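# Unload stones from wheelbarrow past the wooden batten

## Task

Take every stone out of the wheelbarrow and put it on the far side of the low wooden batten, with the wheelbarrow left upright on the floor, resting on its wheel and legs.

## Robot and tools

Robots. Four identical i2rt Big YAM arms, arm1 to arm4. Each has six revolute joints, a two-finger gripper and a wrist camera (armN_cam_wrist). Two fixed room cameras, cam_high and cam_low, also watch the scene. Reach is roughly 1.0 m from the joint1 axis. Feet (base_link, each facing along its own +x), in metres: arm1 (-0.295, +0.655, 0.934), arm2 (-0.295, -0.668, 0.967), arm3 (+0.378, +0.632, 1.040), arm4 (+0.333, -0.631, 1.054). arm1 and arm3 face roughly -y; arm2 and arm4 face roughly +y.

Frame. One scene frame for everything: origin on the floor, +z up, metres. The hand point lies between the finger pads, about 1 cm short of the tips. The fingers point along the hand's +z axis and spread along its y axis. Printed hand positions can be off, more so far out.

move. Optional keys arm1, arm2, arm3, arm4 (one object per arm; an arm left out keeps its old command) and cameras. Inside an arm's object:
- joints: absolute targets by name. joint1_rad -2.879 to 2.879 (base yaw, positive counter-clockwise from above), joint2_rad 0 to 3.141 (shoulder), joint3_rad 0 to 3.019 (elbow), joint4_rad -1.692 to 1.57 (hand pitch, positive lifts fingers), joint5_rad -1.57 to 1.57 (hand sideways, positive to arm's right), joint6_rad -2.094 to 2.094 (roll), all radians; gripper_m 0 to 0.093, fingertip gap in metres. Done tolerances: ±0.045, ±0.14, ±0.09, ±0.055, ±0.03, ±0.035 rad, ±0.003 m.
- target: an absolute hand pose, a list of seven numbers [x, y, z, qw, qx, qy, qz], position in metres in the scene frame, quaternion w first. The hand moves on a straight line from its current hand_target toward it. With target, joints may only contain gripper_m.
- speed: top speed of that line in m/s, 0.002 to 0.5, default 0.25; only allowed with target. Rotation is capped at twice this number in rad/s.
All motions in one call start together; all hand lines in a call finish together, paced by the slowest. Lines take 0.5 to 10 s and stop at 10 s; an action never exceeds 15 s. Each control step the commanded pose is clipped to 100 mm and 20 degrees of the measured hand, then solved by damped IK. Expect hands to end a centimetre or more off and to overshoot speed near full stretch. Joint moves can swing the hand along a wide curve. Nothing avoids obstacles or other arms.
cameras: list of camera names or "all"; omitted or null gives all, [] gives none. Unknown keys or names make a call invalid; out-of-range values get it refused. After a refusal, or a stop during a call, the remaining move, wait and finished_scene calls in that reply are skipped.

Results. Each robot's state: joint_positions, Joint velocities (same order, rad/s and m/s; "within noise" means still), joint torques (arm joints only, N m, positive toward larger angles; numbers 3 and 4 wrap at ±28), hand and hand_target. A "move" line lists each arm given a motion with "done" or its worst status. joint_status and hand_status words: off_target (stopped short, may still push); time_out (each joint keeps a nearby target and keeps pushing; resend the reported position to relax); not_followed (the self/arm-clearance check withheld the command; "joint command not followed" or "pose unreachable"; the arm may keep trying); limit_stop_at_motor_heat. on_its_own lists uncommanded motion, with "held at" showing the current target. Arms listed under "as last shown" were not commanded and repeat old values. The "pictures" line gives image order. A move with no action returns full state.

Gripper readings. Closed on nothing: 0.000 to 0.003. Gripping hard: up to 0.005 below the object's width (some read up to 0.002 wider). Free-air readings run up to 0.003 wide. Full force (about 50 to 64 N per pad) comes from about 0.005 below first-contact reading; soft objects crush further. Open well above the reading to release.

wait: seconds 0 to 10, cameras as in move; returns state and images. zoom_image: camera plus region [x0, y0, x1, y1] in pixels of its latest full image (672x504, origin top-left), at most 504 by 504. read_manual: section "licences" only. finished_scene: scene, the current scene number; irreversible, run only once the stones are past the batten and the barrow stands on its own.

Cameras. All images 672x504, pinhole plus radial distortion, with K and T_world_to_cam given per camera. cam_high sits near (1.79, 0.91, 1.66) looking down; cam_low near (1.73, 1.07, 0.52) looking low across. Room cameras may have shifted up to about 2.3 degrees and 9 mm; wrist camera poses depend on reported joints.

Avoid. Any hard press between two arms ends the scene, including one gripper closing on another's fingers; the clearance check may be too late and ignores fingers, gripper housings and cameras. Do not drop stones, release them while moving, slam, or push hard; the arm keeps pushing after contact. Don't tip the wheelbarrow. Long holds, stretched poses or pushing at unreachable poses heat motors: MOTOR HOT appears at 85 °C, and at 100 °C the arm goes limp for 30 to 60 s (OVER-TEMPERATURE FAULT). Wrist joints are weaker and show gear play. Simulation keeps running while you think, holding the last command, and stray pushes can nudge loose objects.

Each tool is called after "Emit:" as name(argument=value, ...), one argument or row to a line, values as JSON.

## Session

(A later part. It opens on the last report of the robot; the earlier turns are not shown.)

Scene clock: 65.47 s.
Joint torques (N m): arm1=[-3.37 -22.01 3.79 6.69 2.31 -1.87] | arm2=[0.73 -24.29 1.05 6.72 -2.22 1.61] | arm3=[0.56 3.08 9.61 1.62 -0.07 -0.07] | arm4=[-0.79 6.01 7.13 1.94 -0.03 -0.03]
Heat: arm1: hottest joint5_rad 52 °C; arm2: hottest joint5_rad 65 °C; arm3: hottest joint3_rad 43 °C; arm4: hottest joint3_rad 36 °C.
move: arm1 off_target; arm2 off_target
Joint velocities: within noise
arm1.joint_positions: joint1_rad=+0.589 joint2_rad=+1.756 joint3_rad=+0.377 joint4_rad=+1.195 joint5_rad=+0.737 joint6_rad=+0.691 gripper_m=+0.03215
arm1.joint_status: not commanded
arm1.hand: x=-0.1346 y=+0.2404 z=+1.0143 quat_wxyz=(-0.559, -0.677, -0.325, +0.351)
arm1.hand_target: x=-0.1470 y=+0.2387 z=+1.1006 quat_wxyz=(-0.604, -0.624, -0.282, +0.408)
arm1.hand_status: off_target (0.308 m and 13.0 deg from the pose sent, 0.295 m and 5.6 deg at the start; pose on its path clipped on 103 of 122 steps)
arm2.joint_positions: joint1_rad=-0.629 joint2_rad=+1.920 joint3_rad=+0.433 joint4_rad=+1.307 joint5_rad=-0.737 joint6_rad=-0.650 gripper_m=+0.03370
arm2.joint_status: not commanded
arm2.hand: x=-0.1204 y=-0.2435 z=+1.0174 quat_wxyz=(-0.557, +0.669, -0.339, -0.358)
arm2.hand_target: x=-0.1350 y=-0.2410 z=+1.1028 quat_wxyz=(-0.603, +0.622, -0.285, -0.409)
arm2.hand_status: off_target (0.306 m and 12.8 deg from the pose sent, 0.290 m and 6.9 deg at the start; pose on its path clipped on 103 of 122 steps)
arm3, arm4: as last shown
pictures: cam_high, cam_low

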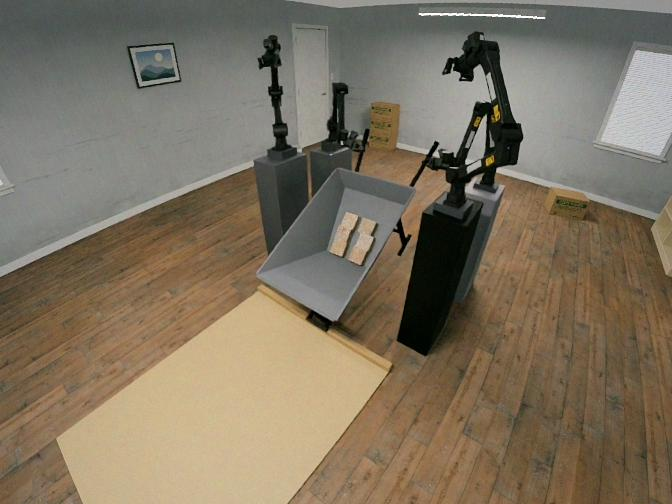

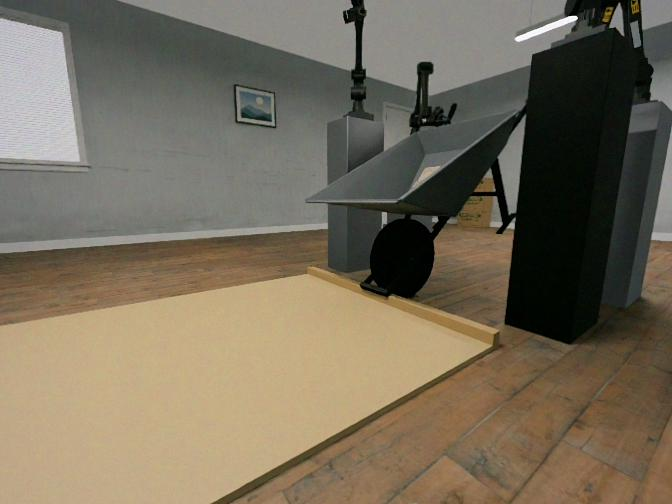

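Emit:
move(
  arm1={"target": [-0.235, 0.238, 1.015, 0.5014, 0.7722, 0.1354, -0.3659], "speed": 0.12},
  arm2={"target": [-0.225, -0.238, 1.018, 0.5014, -0.7722, 0.1354, 0.3659], "speed": 0.12},
  cameras=["cam_low"],
)

Emit:
move(
  arm1={"target": [-0.365, 0.238, 0.975, 0.4702, 0.8028, 0.1070, -0.3506], "speed": 0.12},
  arm2={"target": [-0.357, -0.238, 0.980, 0.4702, -0.8028, 0.1070, 0.3506], "speed": 0.12},
  cameras=["cam_low"],
)

Scene clock: 74.30 s.
Joint torques (N m): arm1=[-2.02 -18.78 4.26 4.33 3.52 -0.6] | arm2=[-0.44 -22.01 1.26 3.48 -2.75 0.32] | arm3=[0.5 3.19 9.61 1.62 -0.08 -0.07] | arm4=[-0.67 6.01 7.13 1.95 -0.03 -0.03]
Heat: arm1: hottest joint5_rad 48 °C; arm2: hottest joint5_rad 61 °C; arm3: hottest joint3_rad 44 °C; arm4: hottest joint3_rad 36 °C.
move: arm1 off_target; arm2 off_target
Joint velocities: within noise
arm1.joint_positions: joint1_rad=+0.419 joint2_rad=+1.756 joint3_rad=+0.366 joint4_rad=+0.810 joint5_rad=+0.809 joint6_rad=+1.133 gripper_m=+0.03016
arm1.joint_status: not commanded
arm1.hand: x=-0.2337 y=+0.2516 z=+0.9452 quat_wxyz=(-0.443, -0.807, -0.183, +0.343)
arm1.hand_target: x=-0.2364 y=+0.2392 z=+1.0072 quat_wxyz=(-0.499, -0.775, -0.132, +0.364)
arm1.hand_status: off_target (0.071 m and 9.9 deg from the pose sent, 0.100 m and 25.3 deg at the start)
arm2.joint_positions: joint1_rad=-0.451 joint2_rad=+1.930 joint3_rad=+0.427 joint4_rad=+0.936 joint5_rad=-0.828 joint6_rad=-1.109 gripper_m=+0.03069
arm2.joint_status: not commanded
arm2.on_its_own: gripper_m moved -0.00301 toward your old target +0.01800
arm2.hand: x=-0.2263 y=-0.2498 z=+0.9484 quat_wxyz=(-0.445, +0.803, -0.184, -0.352)
arm2.hand_target: x=-0.2266 y=-0.2390 z=+1.0101 quat_wxyz=(-0.500, +0.774, -0.132, -0.365)
arm2.hand_status: off_target (0.071 m and 9.4 deg from the pose sent, 0.105 m and 27.0 deg at the start)
arm3, arm4: as last shown

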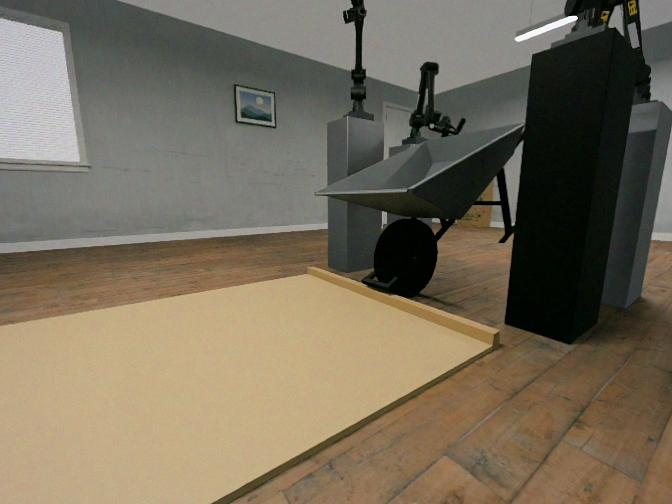

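Scene clock: 76.60 s.
Joint torques (N m): arm1=[-3.02 -16.38 1.51 8.27 2.54 -0.7] | arm2=[0.97 -19.25 -0.7 7.86 -2.06 0.46] | arm3=[0.44 3.14 9.61 1.61 -0.07 -0.07] | arm4=[-0.79 6.01 7.13 1.95 -0.03 -0.03]
Heat: arm1: hottest joint5_rad 47 °C; arm2: hottest joint5_rad 60 °C; arm3: hottest joint3_rad 44 °C; arm4: hottest joint3_rad 36 °C.
move: arm1 off_target; arm2 off_target
Joint velocities: within noise
arm1.joint_positions: joint1_rad=+0.009 joint2_rad=+1.826 joint3_rad=+0.322 joint4_rad=+0.892 joint5_rad=+0.467 joint6_rad=+1.064 gripper_m=+0.02918
arm1.joint_status: not commanded
arm1.hand: x=-0.3526 y=+0.2561 z=+0.9046 quat_wxyz=(-0.393, -0.857, -0.136, +0.304)
arm1.hand_target: x=-0.3648 y=+0.2401 z=+0.9677 quat_wxyz=(-0.465, -0.807, -0.102, +0.349)
arm1.hand_status: off_target (0.074 m and 12.5 deg from the pose sent, 0.135 m and 9.3 deg at the start)
arm2.joint_positions: joint1_rad=-0.060 joint2_rad=+1.991 joint3_rad=+0.383 joint4_rad=+0.999 joint5_rad=-0.495 joint6_rad=-1.051 gripper_m=+0.02963
arm2.joint_status: not commanded
arm2.hand: x=-0.3458 y=-0.2542 z=+0.9083 quat_wxyz=(-0.393, +0.854, -0.142, -0.311)
arm2.hand_target: x=-0.3569 y=-0.2400 z=+0.9724 quat_wxyz=(-0.466, +0.806, -0.103, -0.349)
arm2.hand_status: off_target (0.074 m and 12.2 deg from the pose sent, 0.135 m and 9.3 deg at the start)
arm3, arm4: as last shown

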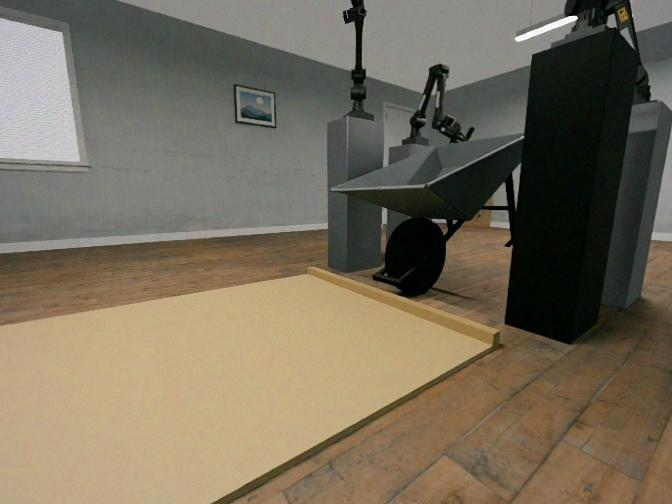

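Emit:
move(
  arm1={"target": [-0.195, 0.240, 1.145, 0.5511, 0.7110, 0.1928, -0.3919], "speed": 0.1},
  arm2={"target": [-0.188, -0.240, 1.150, 0.5511, -0.7110, 0.1928, 0.3919], "speed": 0.1},
  cameras=["cam_low"],
)

Scene clock: 81.93 s.
Joint torques (N m): arm1=[0.79 -18.26 11.82 4.42 3.33 -1.45] | arm2=[-3.49 -21.77 6.75 3.93 -3.25 1.35] | arm3=[0.5 3.19 9.59 1.61 -0.07 -0.07] | arm4=[-0.73 5.95 7.12 1.94 -0.02 -0.03]
Heat: arm1: hottest joint5_rad 48 °C; arm2: hottest joint5_rad 61 °C; arm3: hottest joint3_rad 44 °C; arm4: hottest joint3_rad 36 °C.
move: arm1 off_target; arm2 off_target
Joint velocities: within noise
arm1.joint_positions: joint1_rad=+0.469 joint2_rad=+1.431 joint3_rad=+0.343 joint4_rad=+0.658 joint5_rad=+0.829 joint6_rad=+0.984 gripper_m=+0.02867
arm1.joint_status: not commanded
arm1.hand: x=-0.2161 y=+0.2561 z=+1.0335 quat_wxyz=(-0.483, -0.768, -0.217, +0.360)
arm1.hand_target: x=-0.2021 y=+0.2431 z=+1.1216 quat_wxyz=(-0.546, -0.718, -0.186, +0.389)
arm1.hand_status: off_target (0.115 m and 11.2 deg from the pose sent, 0.288 m and 27.5 deg at the start; pose on its path clipped on 118 of 137 steps)
arm2.joint_positions: joint1_rad=-0.487 joint2_rad=+1.607 joint3_rad=+0.376 joint4_rad=+0.804 joint5_rad=-0.816 joint6_rad=-0.971 gripper_m=+0.02894
arm2.joint_status: not commanded
arm2.hand: x=-0.2100 y=-0.2533 z=+1.0379 quat_wxyz=(-0.484, +0.768, -0.219, -0.358)
arm2.hand_target: x=-0.1949 y=-0.2426 z=+1.1246 quat_wxyz=(-0.547, +0.719, -0.186, -0.387)
arm2.hand_status: off_target (0.115 m and 11.2 deg from the pose sent, 0.289 m and 26.8 deg at the start; pose on its path clipped on 122 of 137 steps)
arm3, arm4: as last shown

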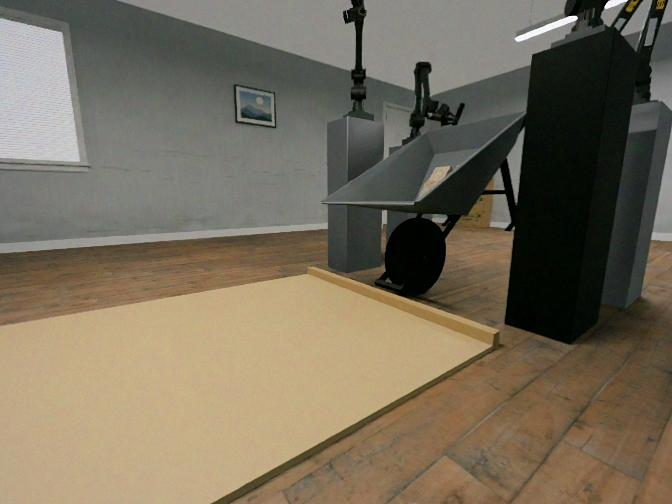

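Emit:
move(
  arm1={"target": [-0.14, 0.244, 1.32, 0.5992, 0.6273, 0.2719, -0.4164], "speed": 0.09},
  arm2={"target": [-0.133, -0.244, 1.325, 0.5992, -0.6273, 0.2719, 0.4164], "speed": 0.09},
  cameras=["cam_low"],
)

Scene clock: 85.70 s.
Joint torques (N m): arm1=[0.91 -16.44 9.36 8.5 1.16 -2.15] | arm2=[-3.43 -19.31 5.04 8.5 -1.39 1.97] | arm3=[0.56 3.14 9.62 1.61 -0.07 -0.07] | arm4=[-0.79 6.07 7.15 1.95 -0.03 -0.03]
Heat: arm1: hottest joint5_rad 46 °C; arm2: hottest joint5_rad 60 °C; arm3: hottest joint3_rad 44 °C; arm4: hottest joint3_rad 36 °C.
move: arm1 off_target; arm2 off_target
Joint velocities: within noise
arm1.joint_positions: joint1_rad=+0.494 joint2_rad=+1.422 joint3_rad=+0.305 joint4_rad=+0.830 joint5_rad=+0.784 joint6_rad=+0.792 gripper_m=+0.02865
arm1.joint_status: not commanded
arm1.hand: x=-0.2006 y=+0.2597 z=+1.0525 quat_wxyz=(-0.514, -0.723, -0.272, +0.373)
arm1.hand_target: x=-0.1841 y=+0.2547 z=+1.1405 quat_wxyz=(-0.583, -0.651, -0.259, +0.412)
arm1.hand_status: off_target (0.275 m and 15.5 deg from the pose sent, 0.297 m and 22.8 deg at the start; pose on its path clipped on 96 of 100 steps)
arm2.joint_positions: joint1_rad=-0.508 joint2_rad=+1.599 joint3_rad=+0.350 joint4_rad=+0.965 joint5_rad=-0.759 joint6_rad=-0.759 gripper_m=+0.02895
arm2.joint_status: not commanded
arm2.hand: x=-0.1922 y=-0.2532 z=+1.0597 quat_wxyz=(-0.512, +0.719, -0.283, -0.374)
arm2.hand_target: x=-0.1755 y=-0.2505 z=+1.1466 quat_wxyz=(-0.584, +0.649, -0.262, -0.411)
arm2.hand_status: off_target (0.272 m and 15.4 deg from the pose sent, 0.297 m and 22.8 deg at the start; pose on its path clipped on 96 of 100 steps)
arm3, arm4: as last shown

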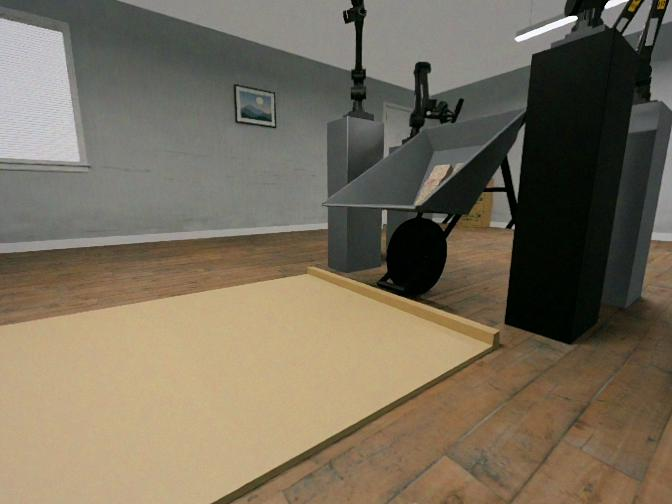

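Emit:
move(
  arm1={"target": [-0.15, 0.252, 1.24, 0.5016, 0.7060, 0.2942, -0.4042], "speed": 0.05},
  arm2={"target": [-0.143, -0.25, 1.245, 0.5016, -0.7060, 0.2942, 0.4042], "speed": 0.05},
  cameras=["cam_low"],
)

Scene clock: 91.77 s.
Joint torques (N m): arm1=[-1.32 -4.37 15.19 1.4 0.28 -0.1] | arm2=[-1.26 -7.77 11.62 0.75 -0.33 -0.18] | arm3=[0.5 3.19 9.62 1.61 -0.07 -0.07] | arm4=[-0.85 6.07 7.13 1.92 -0.03 -0.03]
Heat: arm1: hottest joint5_rad 43 °C; arm2: hottest joint5_rad 57 °C; arm3: hottest joint3_rad 45 °C; arm4: hottest joint3_rad 37 °C.
move: arm1 off_target; arm2 off_target
Joint velocities: within noise
arm1.joint_positions: joint1_rad=+0.618 joint2_rad=+1.003 joint3_rad=+0.612 joint4_rad=+0.069 joint5_rad=+0.928 joint6_rad=+0.731 gripper_m=+0.01813
arm1.joint_status: not commanded
arm1.on_its_own: gripper_m moved -0.01053 to your old target +0.01800
arm1.hand: x=-0.1591 y=+0.2587 z=+1.2209 quat_wxyz=(-0.490, -0.706, -0.303, +0.411)
arm1.hand_target: x=-0.1506 y=+0.2527 z=+1.2406 quat_wxyz=(-0.503, -0.705, -0.293, +0.405)
arm1.hand_status: off_target (0.022 m and 1.9 deg from the pose sent, 0.194 m and 5.0 deg at the start; pose on its path clipped on 44 of 90 steps)
arm2.joint_positions: joint1_rad=-0.628 joint2_rad=+1.117 joint3_rad=+0.586 joint4_rad=+0.195 joint5_rad=-0.918 joint6_rad=-0.703 gripper_m=+0.01806
arm2.joint_status: not commanded
arm2.on_its_own: gripper_m moved -0.01089 to your old target +0.01800
arm2.hand: x=-0.1562 y=-0.2570 z=+1.2192 quat_wxyz=(-0.478, +0.706, -0.312, -0.418)
arm2.hand_target: x=-0.1440 y=-0.2511 z=+1.2454 quat_wxyz=(-0.500, +0.704, -0.297, -0.407)
arm2.hand_status: off_target (0.030 m and 3.7 deg from the pose sent, 0.192 m and 4.1 deg at the start; pose on its path clipped on 29 of 90 steps)
arm3.joint_positions: joint1_rad=-0.768 joint2_rad=+0.588 joint3_rad=+1.445 joint4_rad=-1.368 joint5_rad=-0.163 joint6_rad=+0.167 gripper_m=+0.09396
arm3.joint_status: not commanded
arm3.hand: x=+0.2458 y=+0.4723 z=+1.6077 quat_wxyz=(-0.290, -0.810, -0.290, +0.419)
arm3.hand_target: x=+0.2484 y=+0.4748 z=+1.6172 quat_wxyz=(-0.294, -0.804, -0.289, +0.429)
arm3.hand_status: not commanded
arm4.joint_positions: joint1_rad=-0.743 joint2_rad=+0.438 joint3_rad=+1.396 joint4_rad=-1.483 joint5_rad=+0.285 joint6_rad=+0.248 gripper_m=+0.09396
arm4.joint_status: not commanded
arm4.hand: x=+0.4573 y=-0.5609 z=+1.5999 quat_wxyz=(-0.484, +0.195, -0.838, -0.159)
arm4.hand_target: x=+0.4553 y=-0.5633 z=+1.6093 quat_wxyz=(-0.493, +0.192, -0.833, -0.165)
arm4.hand_status: not commanded

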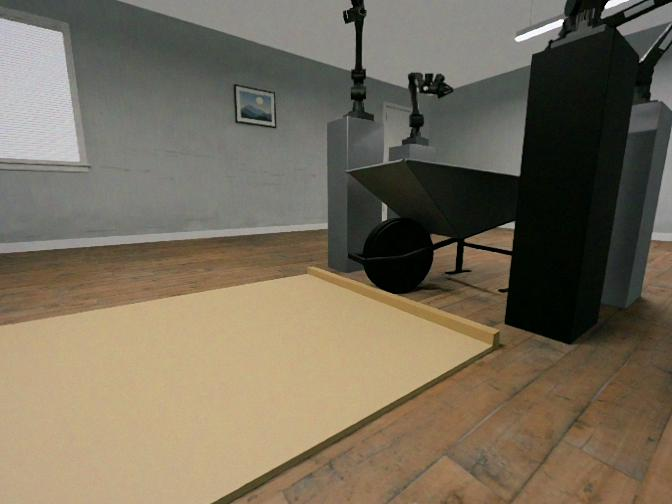

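Emit:
move(
  cameras=["cam_high", "arm3_cam_wrist", "arm4_cam_wrist", "arm1_cam_wrist", "arm2_cam_wrist"],
)

Scene clock: 92.07 s.
Joint torques (N m): arm1=[-1.38 -4.48 15.17 1.44 0.28 -0.09] | arm2=[-1.26 -7.77 11.6 0.75 -0.34 -0.16] | arm3=[0.56 3.14 9.61 1.62 -0.07 -0.07] | arm4=[-0.79 6.07 7.15 1.96 -0.03 -0.03]
Heat: arm1: hottest joint5_rad 43 °C; arm2: hottest joint5_rad 56 °C; arm3: hottest joint3_rad 45 °C; arm4: hottest joint3_rad 37 °C.
Joint velocities: within noise
arm1.joint_positions: joint1_rad=+0.618 joint2_rad=+1.003 joint3_rad=+0.612 joint4_rad=+0.069 joint5_rad=+0.928 joint6_rad=+0.731 gripper_m=+0.01813
arm1.joint_status: not commanded
arm1.hand: x=-0.1591 y=+0.2587 z=+1.2209 quat_wxyz=(-0.490, -0.706, -0.303, +0.411) (m; scene frame)
arm1.hand_target: x=-0.1506 y=+0.2527 z=+1.2406 quat_wxyz=(-0.503, -0.705, -0.294, +0.405) (m; scene frame)
arm1.hand_status: off_target (0.022 m and 1.9 deg from the pose sent, 0.194 m and 5.0 deg at the start; pose on its path clipped on 44 of 90 steps)
arm2.joint_positions: joint1_rad=-0.628 joint2_rad=+1.117 joint3_rad=+0.587 joint4_rad=+0.195 joint5_rad=-0.918 joint6_rad=-0.703 gripper_m=+0.01806
arm2.joint_status: not commanded
arm2.hand: x=-0.1562 y=-0.2569 z=+1.2194 quat_wxyz=(-0.479, +0.706, -0.312, -0.418) (m; scene frame)
arm2.hand_target: x=-0.1439 y=-0.2511 z=+1.2455 quat_wxyz=(-0.500, +0.704, -0.297, -0.407) (m; scene frame)
arm2.hand_status: off_target (0.030 m and 3.7 deg from the pose sent, 0.192 m and 4.1 deg at the start; pose on its path clipped on 29 of 90 steps)
arm3.joint_positions: joint1_rad=-0.768 joint2_rad=+0.588 joint3_rad=+1.445 joint4_rad=-1.368 joint5_rad=-0.163 joint6_rad=+0.167 gripper_m=+0.09396
arm3.joint_status: not commanded
arm3.hand: x=+0.2458 y=+0.4723 z=+1.6077 quat_wxyz=(-0.290, -0.810, -0.290, +0.419) (m; scene frame)
arm3.hand_target: x=+0.2484 y=+0.4748 z=+1.6172 quat_wxyz=(-0.294, -0.804, -0.289, +0.429) (m; scene frame)
arm3.hand_status: not commanded
arm4.joint_positions: joint1_rad=-0.743 joint2_rad=+0.438 joint3_rad=+1.396 joint4_rad=-1.483 joint5_rad=+0.285 joint6_rad=+0.248 gripper_m=+0.09396
arm4.joint_status: not commanded
arm4.hand: x=+0.4573 y=-0.5609 z=+1.5999 quat_wxyz=(-0.484, +0.195, -0.838, -0.159) (m; scene frame)
arm4.hand_target: x=+0.4553 y=-0.5633 z=+1.6093 quat_wxyz=(-0.493, +0.192, -0.833, -0.165) (m; scene frame)
arm4.hand_status: not commanded
pictures: arm1_cam_wrist, arm2_cam_wrist, arm3_cam_wrist, arm4_cam_wrist, cam_high
camera_calibration:
arm1_cam_wrist: T_world_to_cam=[[-0.828217, 0.32992, -0.453002, 0.33686], [0.557384, 0.568821, -0.604787, 0.686218], [0.0581457, -0.75339, -0.654998, 1.12706], [0, 0, 0, 1]] pos_world=[-0.169027, 0.347645, 1.30584]
arm2_cam_wrist: T_world_to_cam=[[0.831221, 0.364048, 0.420167, -0.28703], [0.555524, -0.573184, -0.602373, 0.679737], [0.0215408, 0.734118, -0.67868, 1.14493], [0, 0, 0, 1]] pos_world=[-0.163688, -0.34641, 1.3071]
arm3_cam_wrist: T_world_to_cam=[[-0.722031, 0.656153, -0.219397, 0.222041], [0.679193, 0.61182, -0.405429, 0.202633], [-0.131792, -0.441746, -0.887407, 1.78891], [0, 0, 0, 1]] pos_world=[0.258458, 0.520576, 1.71836]
arm4_cam_wrist: T_world_to_cam=[[0.474622, -0.877496, -0.0688074, -0.60109], [-0.812786, -0.406934, -0.416873, 0.81362], [0.337804, 0.253783, -0.906357, 1.56306], [0, 0, 0, 1]] pos_world=[0.418582, -0.593043, 1.71451]

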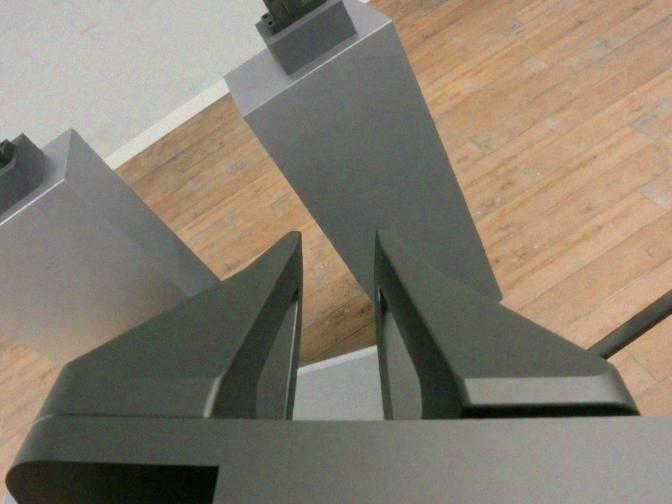

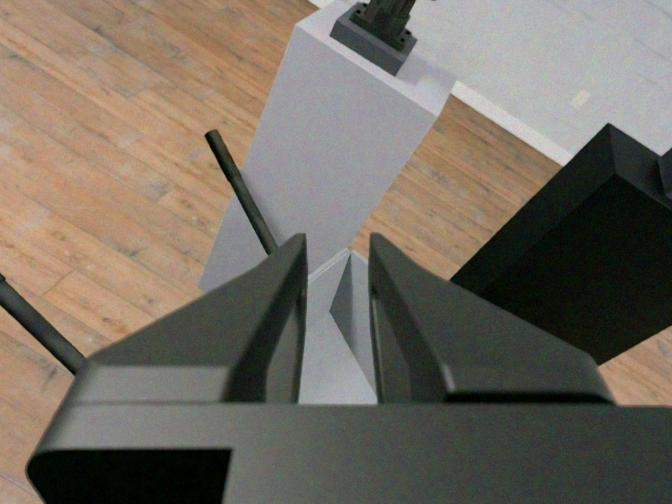

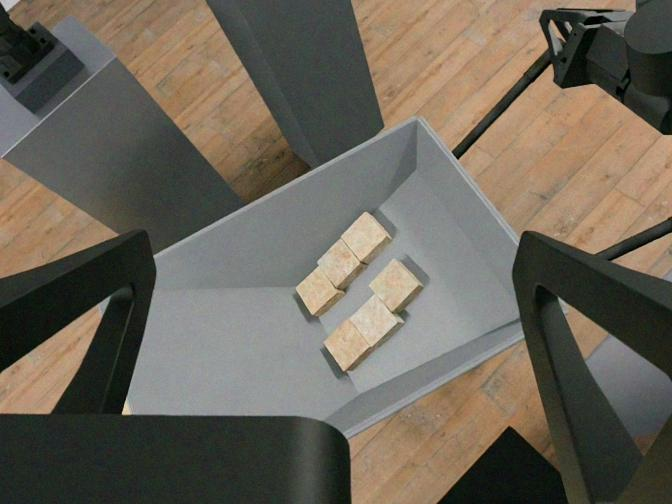

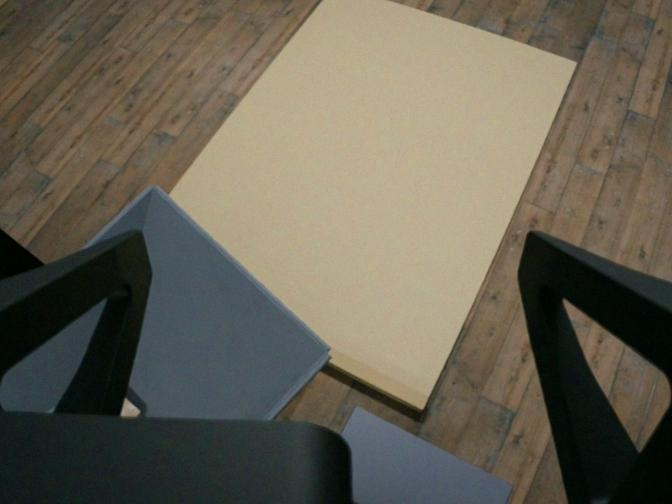

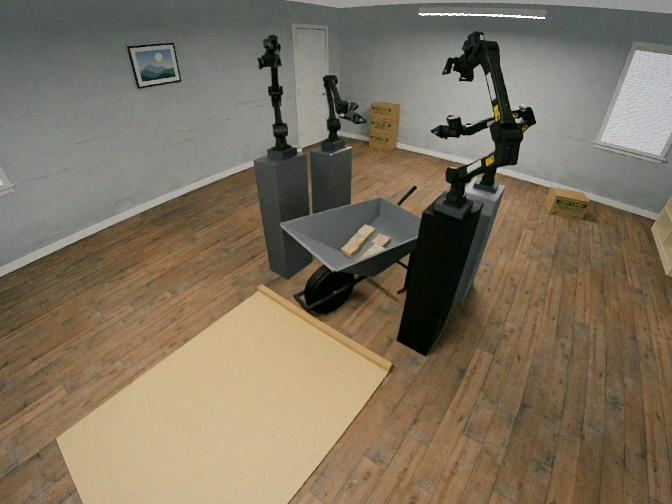

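Emit:
zoom_image(
  camera="cam_high",
  region=[260, 170, 440, 320],
)

Emit:
move(
  arm1={"target": [-0.45, 0.40, 1.10, 0.2572, 0.9597, 0.0293, -0.1093], "speed": 0.3},
  arm2={"target": [-0.45, -0.43, 1.10, 0.2572, -0.9597, 0.0293, 0.1093], "speed": 0.3},
  cameras=["cam_low", "arm1_cam_wrist", "arm2_cam_wrist"],
)

Scaled by 2.800 (camera's finer frame: 960x720).

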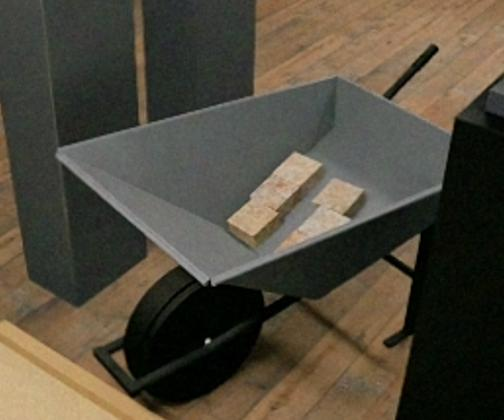

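Scene clock: 111.07 s.
Joint torques (N m): arm1=[-2.61 -0.91 14.74 1.01 -0.12 -0.29] | arm2=[1.38 -1.61 9.96 0.35 0.08 0.18] | arm3=[0.5 3.14 9.61 1.62 -0.07 -0.07] | arm4=[-0.79 6.07 7.13 1.94 -0.03 -0.03]
Heat: arm1: hottest joint3_rad 39 °C; arm2: hottest joint5_rad 49 °C; arm3: hottest joint3_rad 45 °C; arm4: hottest joint3_rad 37 °C.
move: arm1 off_target; arm2 done
Joint velocities: within noise
arm1.joint_positions: joint1_rad=-0.658 joint2_rad=+0.755 joint3_rad=+0.542 joint4_rad=-0.833 joint5_rad=-0.127 joint6_rad=+0.944 gripper_m=+0.01813
arm1.joint_status: not commanded
arm1.hand: x=-0.4434 y=+0.4076 z=+1.0838 quat_wxyz=(-0.249, -0.963, -0.022, +0.103)
arm1.hand_target: x=-0.4500 y=+0.4016 z=+1.1000 quat_wxyz=(-0.256, -0.960, -0.025, +0.110)
arm1.hand_status: off_target (0.019 m and 1.4 deg from the pose sent, 0.345 m and 61.9 deg at the start)
arm2.joint_positions: joint1_rad=+0.669 joint2_rad=+0.731 joint3_rad=+0.467 joint4_rad=-0.766 joint5_rad=+0.151 joint6_rad=-0.914 gripper_m=+0.01806
arm2.joint_status: not commanded
arm2.hand: x=-0.4450 y=-0.4317 z=+1.0938 quat_wxyz=(-0.260, +0.960, -0.020, -0.104)
arm2.hand_target: x=-0.4504 y=-0.4312 z=+1.1002 quat_wxyz=(-0.257, +0.960, -0.023, -0.106)
arm2.hand_status: done (0.008 m and 1.2 deg from the pose sent, 0.361 m and 62.3 deg at the start)
arm3, arm4: as last shown
pictures: arm1_cam_wrist, arm2_cam_wrist, cam_low
arm1_cam_wrist: T_world_to_cam=[[-0.0863895, 0.871098, -0.483451, 0.131527], [0.903729, 0.272755, 0.329968, -0.0618024], [0.419298, -0.408403, -0.8108, 1.35442], [0, 0, 0, 1]] pos_world=[-0.50069, 0.455433, 1.18214]
arm2_cam_wrist: T_world_to_cam=[[0.0802194, 0.872527, 0.481936, -0.112785], [0.905764, -0.265651, 0.330185, -0.0670776], [0.416122, 0.410033, -0.811613, 1.3753], [0, 0, 0, 1]] pos_world=[-0.50249, -0.483331, 1.19272]

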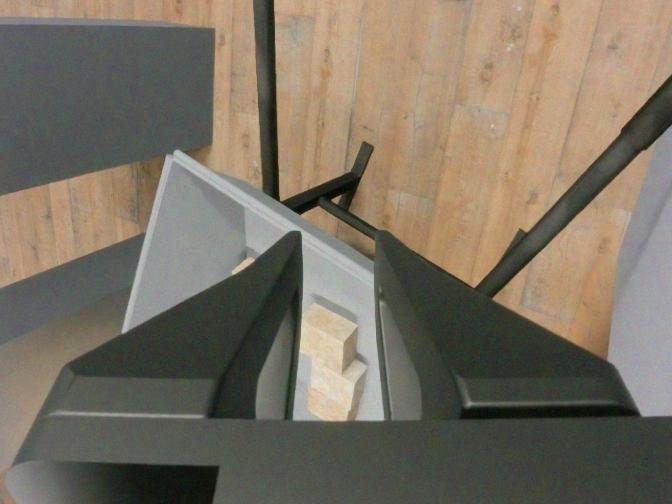

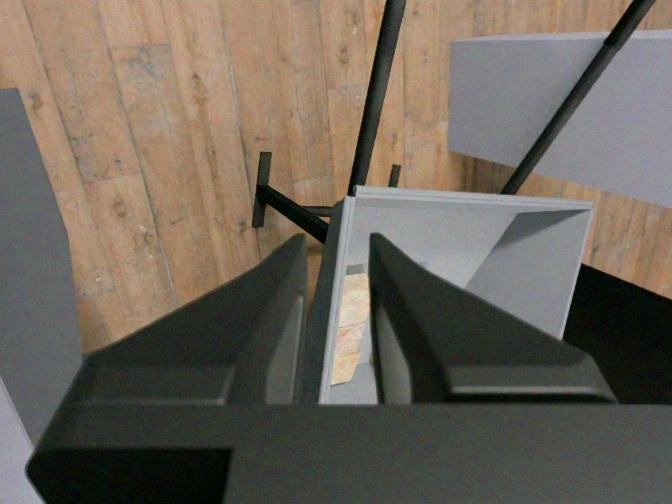

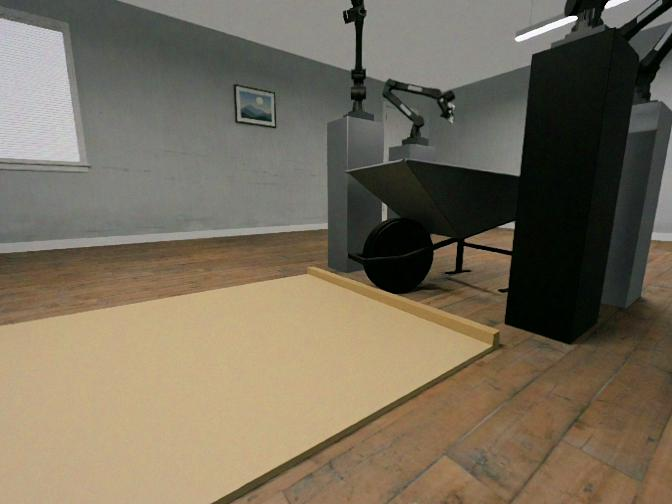

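Emit:
move(
  arm2={"target": [-0.508, -0.080, 0.590, 0.3449, -0.9255, 0.0975, 0.1216], "speed": 0.25, "joints": {"gripper_m": 0.093}},
  arm1={"joints": {"gripper_m": 0.093}},
  cameras=["arm2_cam_wrist"],
)

Scene clock: 120.50 s.
Joint torques (N m): arm1=[-2.67 -1.03 14.75 1.03 -0.12 -0.28] | arm2=[-1.44 -17.67 3.7 0.58 -0.02 -0.09] | arm3=[0.5 3.14 9.62 1.61 -0.08 -0.07] | arm4=[-0.85 6.07 7.12 1.92 -0.03 -0.03]
Heat: arm1: hottest joint3_rad 39 °C; arm2: hottest joint5_rad 48 °C; arm3: hottest joint3_rad 45 °C; arm4: hottest joint3_rad 37 °C.
move: arm1 done; arm2 off_target
Joint velocities: within noise
arm1.joint_positions: joint1_rad=-0.658 joint2_rad=+0.755 joint3_rad=+0.542 joint4_rad=-0.833 joint5_rad=-0.127 joint6_rad=+0.944 gripper_m=+0.09288
arm1.joint_status: all done
arm1.hand: x=-0.4434 y=+0.4076 z=+1.0838 quat_wxyz=(-0.249, -0.963, -0.022, +0.103)
arm1.hand_target: x=-0.4501 y=+0.4015 z=+1.1001 quat_wxyz=(-0.256, -0.960, -0.024, +0.110)
arm1.hand_status: not commanded
arm2.joint_positions: joint1_rad=+0.405 joint2_rad=+2.810 joint3_rad=+1.391 joint4_rad=+0.610 joint5_rad=+0.099 joint6_rad=-1.005 gripper_m=+0.09294
arm2.joint_status: all done
arm2.hand: x=-0.5185 y=-0.0769 z=+0.6066 quat_wxyz=(-0.355, +0.920, -0.098, -0.130)
arm2.hand_target: x=-0.5073 y=-0.0805 z=+0.5904 quat_wxyz=(-0.346, +0.926, -0.098, -0.119)
arm2.hand_status: off_target (0.020 m and 1.6 deg from the pose sent, 0.618 m and 13.9 deg at the start)
arm3, arm4: as last shown
arm2_cam_wrist: T_world_to_cam=[[0.261201, 0.740933, 0.618702, -0.180879], [0.872594, -0.455301, 0.176861, 0.315855], [0.412738, 0.49368, -0.765459, 0.841603], [0, 0, 0, 1]] pos_world=[-0.575729, -0.137654, 0.70026]

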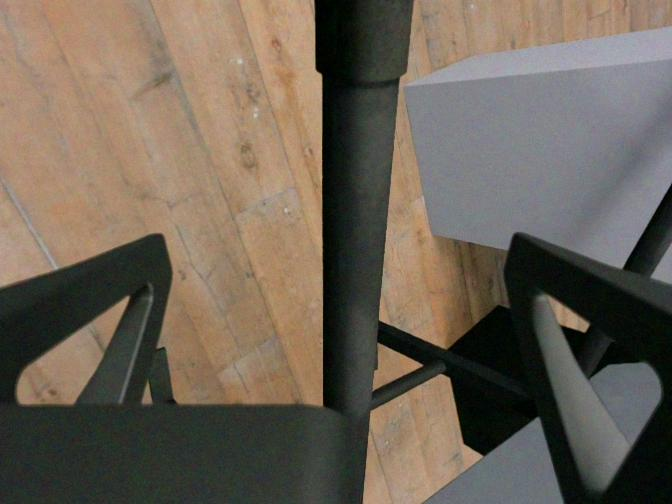

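Emit:
move(
  arm2={"target": [-0.505, -0.005, 0.514, 0.3449, -0.9255, 0.0975, 0.1216], "speed": 0.12},
  cameras=["arm2_cam_wrist"],
)

Scene clock: 124.40 s.
Joint torques (N m): arm1=[-2.67 -0.97 14.74 1.03 -0.12 -0.28] | arm2=[-1.26 -19.31 5.61 0.69 -0.16 -0.14] | arm3=[0.5 3.14 9.62 1.61 -0.08 -0.07] | arm4=[-0.79 6.07 7.12 1.94 -0.03 -0.03]
Heat: arm1: hottest joint3_rad 39 °C; arm2: hottest joint5_rad 48 °C; arm3: hottest joint3_rad 46 °C; arm4: hottest joint3_rad 37 °C.
move: arm2 off_target
Joint velocities: within noise
arm1, arm3, arm4: as last shown
arm2.joint_positions: joint1_rad=+0.353 joint2_rad=+3.045 joint3_rad=+1.804 joint4_rad=+0.433 joint5_rad=+0.062 joint6_rad=-1.038 gripper_m=+0.09294
arm2.joint_status: not commanded
arm2.hand: x=-0.5162 y=-0.0018 z=+0.5328 quat_wxyz=(-0.353, +0.921, -0.100, -0.131)
arm2.hand_target: x=-0.5046 y=-0.0062 z=+0.5151 quat_wxyz=(-0.345, +0.926, -0.098, -0.121)
arm2.hand_status: off_target (0.022 m and 1.5 deg from the pose sent, 0.118 m and 1.6 deg at the start)
arm2_cam_wrist: T_world_to_cam=[[0.264671, 0.742602, 0.615216, -0.187838], [0.871686, -0.457089, 0.176727, 0.360618], [0.412447, 0.489501, -0.768294, 0.74846], [0, 0, 0, 1]] pos_world=[-0.573331, -0.0620485, 0.626867]

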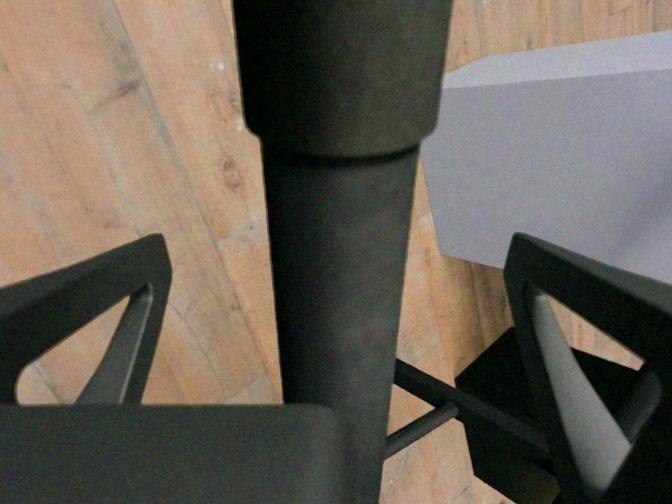

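Emit:
move(
  arm2={"target": [-0.507, 0.006, 0.501, 0.3449, -0.9255, 0.0975, 0.1216], "speed": 0.08},
  cameras=[],
)

Emit:
move(
  arm2={"joints": {"gripper_m": 0.018}},
  cameras=["arm2_cam_wrist"],
)

Scene clock: 126.17 s.
Joint torques (N m): arm1=[-2.61 -0.97 14.74 1.03 -0.11 -0.28] | arm2=[-1.38 -19.55 5.82 0.65 -0.16 -0.13] | arm3=[0.5 3.14 9.61 1.59 -0.08 -0.07] | arm4=[-0.79 6.12 7.1 1.92 -0.03 -0.03]
Heat: arm1: hottest joint3_rad 40 °C; arm2: hottest joint5_rad 47 °C; arm3: hottest joint3_rad 46 °C; arm4: hottest joint3_rad 37 °C.
move: arm2 off_target
Joint velocities: within noise
arm1, arm3, arm4: as last shown
arm2.joint_positions: joint1_rad=+0.351 joint2_rad=+3.092 joint3_rad=+1.886 joint4_rad=+0.396 joint5_rad=+0.059 joint6_rad=-1.040 gripper_m=+0.09294
arm2.joint_status: not commanded
arm2.hand: x=-0.5190 y=+0.0088 z=+0.5195 quat_wxyz=(-0.353, +0.921, -0.100, -0.131)
arm2.hand_target: x=-0.5067 y=+0.0049 z=+0.5024 quat_wxyz=(-0.345, +0.925, -0.098, -0.122)
arm2.hand_status: off_target (0.022 m and 1.5 deg from the pose sent, 0.034 m and 1.5 deg at the start)

Scene clock: 127.00 s.
Joint torques (N m): arm1=[-2.67 -0.97 14.75 1.05 -0.12 -0.28] | arm2=[-1.32 -19.6 5.78 0.77 -0.14 -0.13] | arm3=[0.5 3.14 9.61 1.62 -0.07 -0.07] | arm4=[-0.73 6.01 7.13 1.94 -0.03 -0.04]
Heat: arm1: hottest joint3_rad 40 °C; arm2: hottest joint5_rad 47 °C; arm3: hottest joint3_rad 46 °C; arm4: hottest joint3_rad 37 °C.
move: arm2 off_target
Joint velocities: within noise
arm1, arm3, arm4: as last shown
arm2.joint_positions: joint1_rad=+0.350 joint2_rad=+3.092 joint3_rad=+1.889 joint4_rad=+0.393 joint5_rad=+0.059 joint6_rad=-1.034 gripper_m=+0.02734
arm2.joint_status: gripper_m off_target (ended at +0.02737, target +0.01800)
arm2.hand: x=-0.5188 y=+0.0100 z=+0.5199 quat_wxyz=(-0.352, +0.921, -0.103, -0.132)
arm2.hand_target: x=-0.5067 y=+0.0048 z=+0.5023 quat_wxyz=(-0.345, +0.925, -0.101, -0.123)
arm2.hand_status: not commanded
arm2_cam_wrist: T_world_to_cam=[[0.270542, 0.743022, 0.612148, -0.183432], [0.870756, -0.460058, 0.173581, 0.371777], [0.410599, 0.486071, -0.771456, 0.734615], [0, 0, 0, 1]] pos_world=[-0.575733, -0.0497419, 0.614477]

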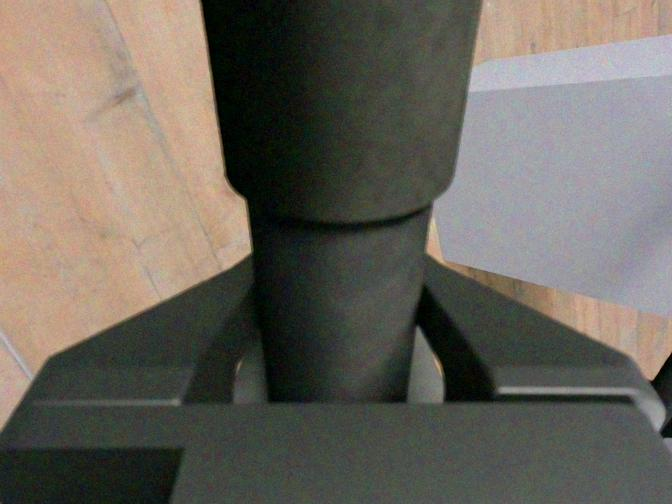

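Emit:
move(
  arm2={"target": [-0.48, -0.29, 0.575, 0.3256, -0.9303, -0.0266, 0.1664], "speed": 0.08},
  cameras=["cam_high", "cam_low", "arm2_cam_wrist"],
)

Scene clock: 132.30 s.
Joint torques (N m): arm1=[-2.67 -0.97 14.72 1.05 -0.12 -0.28] | arm2=[2.55 -21.77 -9.98 6.5 -0.41 0.18] | arm3=[0.5 3.19 9.62 1.61 -0.08 -0.07] | arm4=[-0.79 6.01 7.13 1.94 -0.03 -0.03]
Heat: arm1: hottest joint3_rad 40 °C; arm2: hottest joint5_rad 47 °C; arm3: hottest joint3_rad 46 °C; arm4: hottest joint3_rad 37 °C.
move: arm2 off_target
Joint velocities: within noise
arm1, arm3, arm4: as last shown
arm2.joint_positions: joint1_rad=+0.423 joint2_rad=+3.059 joint3_rad=+1.109 joint4_rad=+1.023 joint5_rad=-0.041 joint6_rad=-1.192 gripper_m=+0.02733
arm2.joint_status: not commanded
arm2.hand: x=-0.4637 y=-0.2898 z=+0.5126 quat_wxyz=(-0.289, +0.947, +0.021, -0.138)
arm2.hand_target: x=-0.4798 y=-0.2881 z=+0.5649 quat_wxyz=(-0.323, +0.931, +0.030, -0.165)
arm2.hand_status: off_target (0.064 m and 5.7 deg from the pose sent, 0.307 m and 15.7 deg at the start)
pictures: arm2_cam_wrist, cam_high, cam_low
arm2_cam_wrist: T_world_to_cam=[[0.0253522, 0.840256, 0.541597, -0.0203969], [0.940777, -0.203273, 0.271328, 0.244033], [0.338077, 0.502643, -0.795647, 0.835619], [0, 0, 0, 1]] pos_world=[-0.511567, -0.353275, 0.609692]

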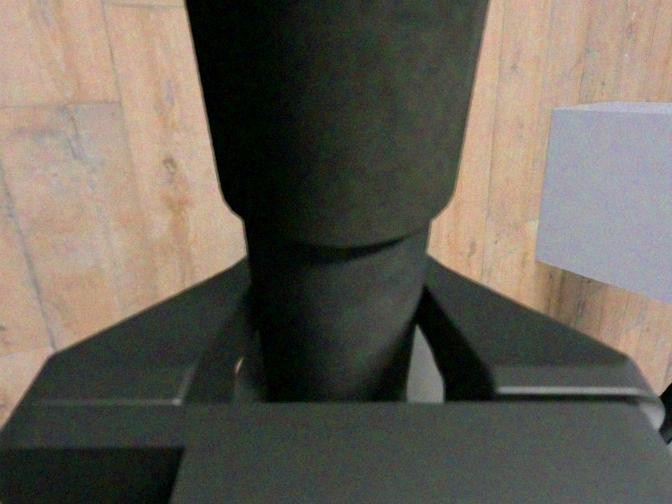

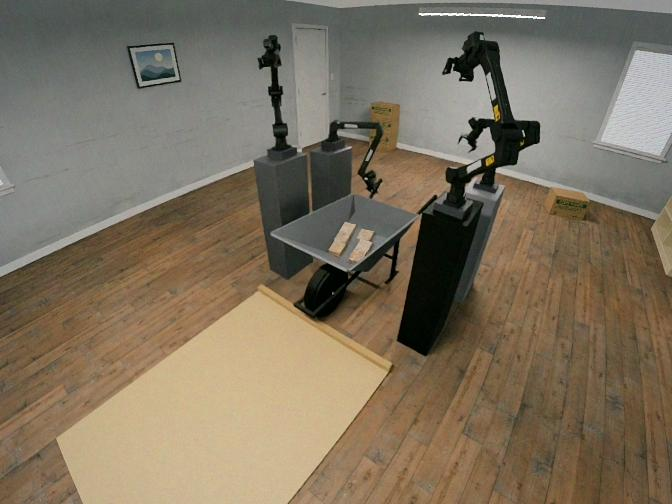

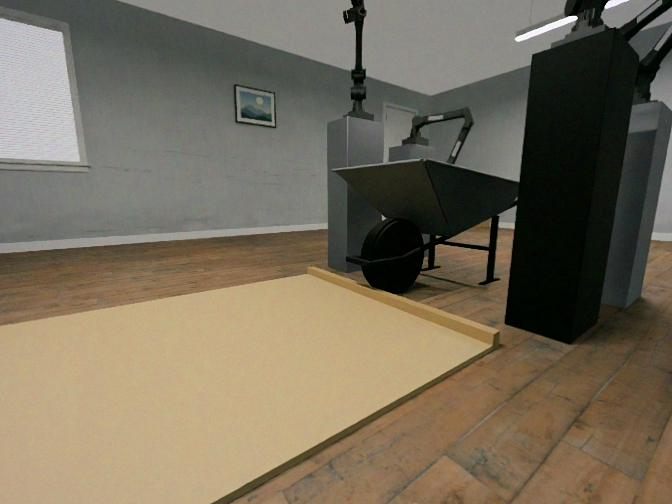

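Emit:
move(
  arm1={"joints": {"joint1_rad": -0.60, "joint2_rad": 2.3, "joint3_rad": 0.62, "joint4_rad": 0.90, "joint5_rad": -0.05, "joint6_rad": 1.05}},
  arm2={"target": [-0.466, -0.288, 0.514, 0.300, -0.942, -0.020, 0.146], "speed": 0.08},
  cameras=[],
)

Emit:
move(
  arm2={"joints": {"gripper_m": 0.092}},
  cameras=["arm1_cam_wrist", "arm2_cam_wrist"],
)

Scene clock: 137.10 s.
Joint torques (N m): arm1=[-1.49 -11.58 1.78 3.02 0.11 -0.11] | arm2=[0.09 -14.33 -1.7 2.77 -0.24 0.1] | arm3=[0.5 3.14 9.61 1.61 -0.07 -0.07] | arm4=[-0.79 6.07 7.13 1.95 -0.03 -0.03]
Heat: arm1: hottest joint3_rad 40 °C; arm2: hottest joint5_rad 47 °C; arm3: hottest joint3_rad 46 °C; arm4: hottest joint3_rad 37 °C.
move: arm1 done; arm2 done
Joint velocities: within noise
arm1.joint_positions: joint1_rad=-0.605 joint2_rad=+2.285 joint3_rad=+0.614 joint4_rad=+0.878 joint5_rad=-0.060 joint6_rad=+1.039 gripper_m=+0.09288
arm1.joint_status: all done
arm1.hand: x=-0.5304 y=+0.2632 z=+0.7549 quat_wxyz=(-0.341, -0.923, +0.003, +0.176)
arm1.hand_target: x=-0.5300 y=+0.2600 z=+0.7529 quat_wxyz=(-0.347, -0.921, +0.005, +0.177)
arm1.hand_status: not commanded
arm2.joint_positions: joint1_rad=+0.423 joint2_rad=+3.065 joint3_rad=+1.114 joint4_rad=+1.025 joint5_rad=-0.041 joint6_rad=-1.193 gripper_m=+0.02733
arm2.joint_status: not commanded
arm2.hand: x=-0.4635 y=-0.2903 z=+0.5103 quat_wxyz=(-0.289, +0.947, +0.022, -0.138)
arm2.hand_target: x=-0.4661 y=-0.2878 z=+0.5142 quat_wxyz=(-0.301, +0.942, +0.021, -0.146)
arm2.hand_status: done (0.005 m and 1.6 deg from the pose sent, 0.003 m and 1.7 deg at the start)
arm3, arm4: as last shown

Scene clock: 137.87 s.
Joint torques (N m): arm1=[-1.55 -11.58 1.8 3 0.1 -0.12] | arm2=[0.09 -14.33 -1.66 2.21 -0.19 0.1] | arm3=[0.44 3.19 9.61 1.62 -0.07 -0.07] | arm4=[-0.79 6.01 7.13 1.94 -0.02 -0.03]
Heat: arm1: hottest joint3_rad 40 °C; arm2: hottest joint5_rad 46 °C; arm3: hottest joint3_rad 46 °C; arm4: hottest joint3_rad 37 °C.
move: arm2 done
Joint velocities: within noise
arm1: as last shown
arm2.joint_positions: joint1_rad=+0.423 joint2_rad=+3.066 joint3_rad=+1.113 joint4_rad=+1.038 joint5_rad=-0.043 joint6_rad=-1.193 gripper_m=+0.09187
arm2.joint_status: all done
arm2.hand: x=-0.4647 y=-0.2884 z=+0.5123 quat_wxyz=(-0.295, +0.945, +0.022, -0.141)
arm2.hand_target: x=-0.4661 y=-0.2878 z=+0.5142 quat_wxyz=(-0.301, +0.942, +0.021, -0.146)
arm2.hand_status: not commanded
arm3.joint_positions: joint1_rad=-0.768 joint2_rad=+0.588 joint3_rad=+1.445 joint4_rad=-1.368 joint5_rad=-0.163 joint6_rad=+0.167 gripper_m=+0.09396
arm3.joint_status: not commanded
arm3.hand: x=+0.2458 y=+0.4723 z=+1.6077 quat_wxyz=(-0.290, -0.810, -0.290, +0.419)
arm3.hand_target: x=+0.2484 y=+0.4748 z=+1.6172 quat_wxyz=(-0.294, -0.804, -0.289, +0.429)
arm3.hand_status: not commanded
arm4.joint_positions: joint1_rad=-0.743 joint2_rad=+0.438 joint3_rad=+1.396 joint4_rad=-1.483 joint5_rad=+0.285 joint6_rad=+0.248 gripper_m=+0.09396
arm4.joint_status: not commanded
arm4.hand: x=+0.4573 y=-0.5609 z=+1.5999 quat_wxyz=(-0.484, +0.195, -0.838, -0.159)
arm4.hand_target: x=+0.4553 y=-0.5633 z=+1.6093 quat_wxyz=(-0.493, +0.192, -0.833, -0.165)
arm4.hand_status: not commanded
arm1_cam_wrist: T_world_to_cam=[[-0.108042, 0.761942, -0.63857, 0.225244], [0.952805, 0.26267, 0.152209, 0.327677], [0.283708, -0.591987, -0.754361, 0.999028], [0, 0, 0, 1]] pos_world=[-0.571308, 0.333718, 0.847586]
arm2_cam_wrist: T_world_to_cam=[[0.0265656, 0.833637, 0.551674, -0.0279686], [0.942735, -0.204444, 0.263539, 0.249807], [0.332482, 0.513082, -0.79133, 0.833139], [0, 0, 0, 1]] pos_world=[-0.511762, -0.353081, 0.608883]

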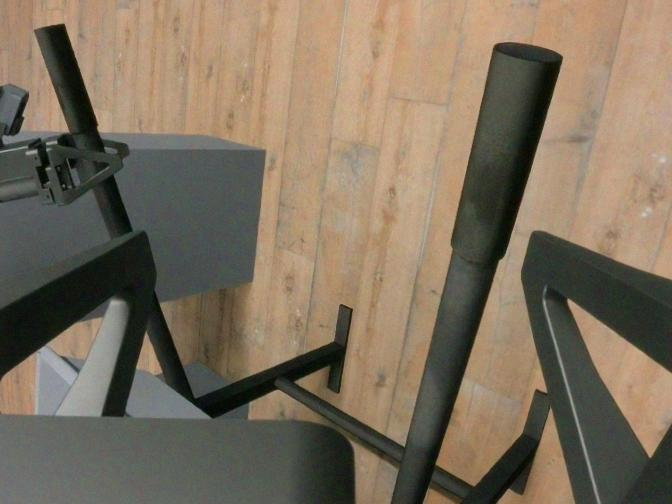

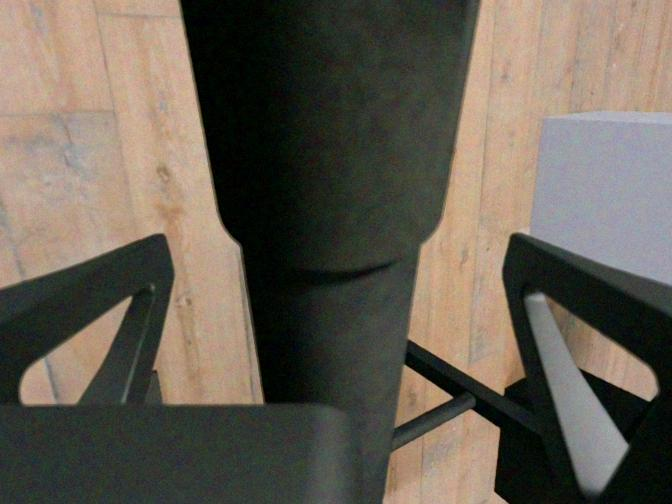

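Emit:
move(
  arm1={"target": [-0.525, 0.258, 0.600, 0.3256, 0.9303, -0.0266, -0.1664], "speed": 0.12},
  arm2={"target": [-0.551, -0.302, 0.537, 0.3256, -0.9303, -0.0266, 0.1664], "speed": 0.1},
  cameras=["arm1_cam_wrist", "arm2_cam_wrist"],
)

Scene clock: 141.87 s.
Joint torques (N m): arm1=[-1.32 -12.98 0.02 2.97 0.12 -0.1] | arm2=[1.03 -15.68 -1.43 2.11 0.04 0.23] | arm3=[0.44 3.14 9.61 1.62 -0.07 -0.07] | arm4=[-0.73 6.07 7.13 1.94 -0.02 -0.03]
Heat: arm1: hottest joint3_rad 39 °C; arm2: hottest joint5_rad 46 °C; arm3: hottest joint3_rad 46 °C; arm4: hottest joint3_rad 37 °C.
move: arm1 done; arm2 done
Joint velocities: within noise
arm1.joint_positions: joint1_rad=-0.582 joint2_rad=+2.737 joint3_rad=+0.893 joint4_rad=+1.005 joint5_rad=-0.024 joint6_rad=+1.094 gripper_m=+0.09288
arm1.joint_status: not commanded
arm1.hand: x=-0.5285 y=+0.2579 z=+0.6040 quat_wxyz=(-0.321, -0.932, +0.025, +0.166)
arm1.hand_target: x=-0.5250 y=+0.2582 z=+0.6001 quat_wxyz=(-0.325, -0.930, +0.027, +0.166)
arm1.hand_status: done (0.005 m and 0.6 deg from the pose sent, 0.155 m and 3.5 deg at the start)
arm2.joint_positions: joint1_rad=+0.656 joint2_rad=+3.027 joint3_rad=+1.113 joint4_rad=+1.058 joint5_rad=+0.089 joint6_rad=-1.029 gripper_m=+0.09196
arm2.joint_status: not commanded
arm2.hand: x=-0.5444 y=-0.3037 z=+0.5312 quat_wxyz=(-0.318, +0.934, +0.032, -0.160)
arm2.hand_target: x=-0.5520 y=-0.3024 z=+0.5369 quat_wxyz=(-0.324, +0.930, +0.028, -0.169)
arm2.hand_status: done (0.009 m and 1.4 deg from the pose sent, 0.091 m and 4.9 deg at the start)
arm3, arm4: as last shown
arm1_cam_wrist: T_world_to_cam=[[-0.0537227, 0.787079, -0.614508, 0.140747], [0.956418, 0.217443, 0.194894, 0.33792], [0.287018, -0.577256, -0.764458, 0.885482], [0, 0, 0, 1]] pos_world=[-0.56978, 0.326892, 0.697545]
arm2_cam_wrist: T_world_to_cam=[[0.0263567, 0.803964, 0.594093, -0.0551266], [0.955405, -0.195115, 0.221655, 0.348899], [0.294119, 0.561757, -0.773254, 0.866778], [0, 0, 0, 1]] pos_world=[-0.586823, -0.374524, 0.625655]

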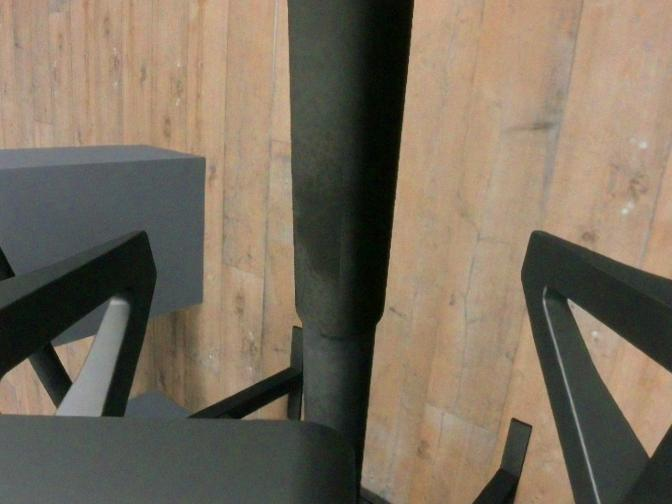

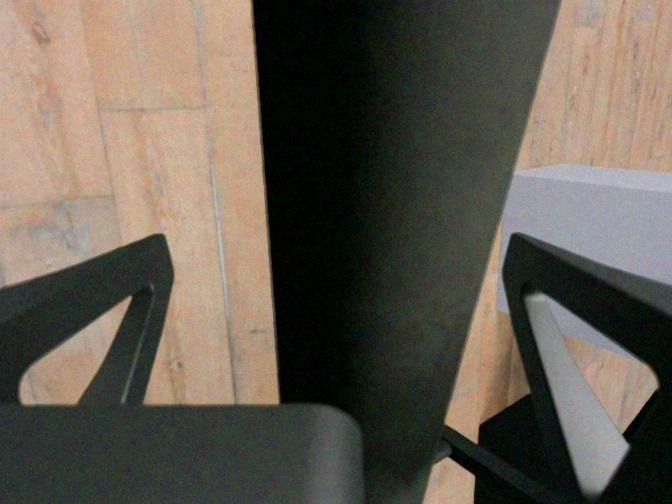

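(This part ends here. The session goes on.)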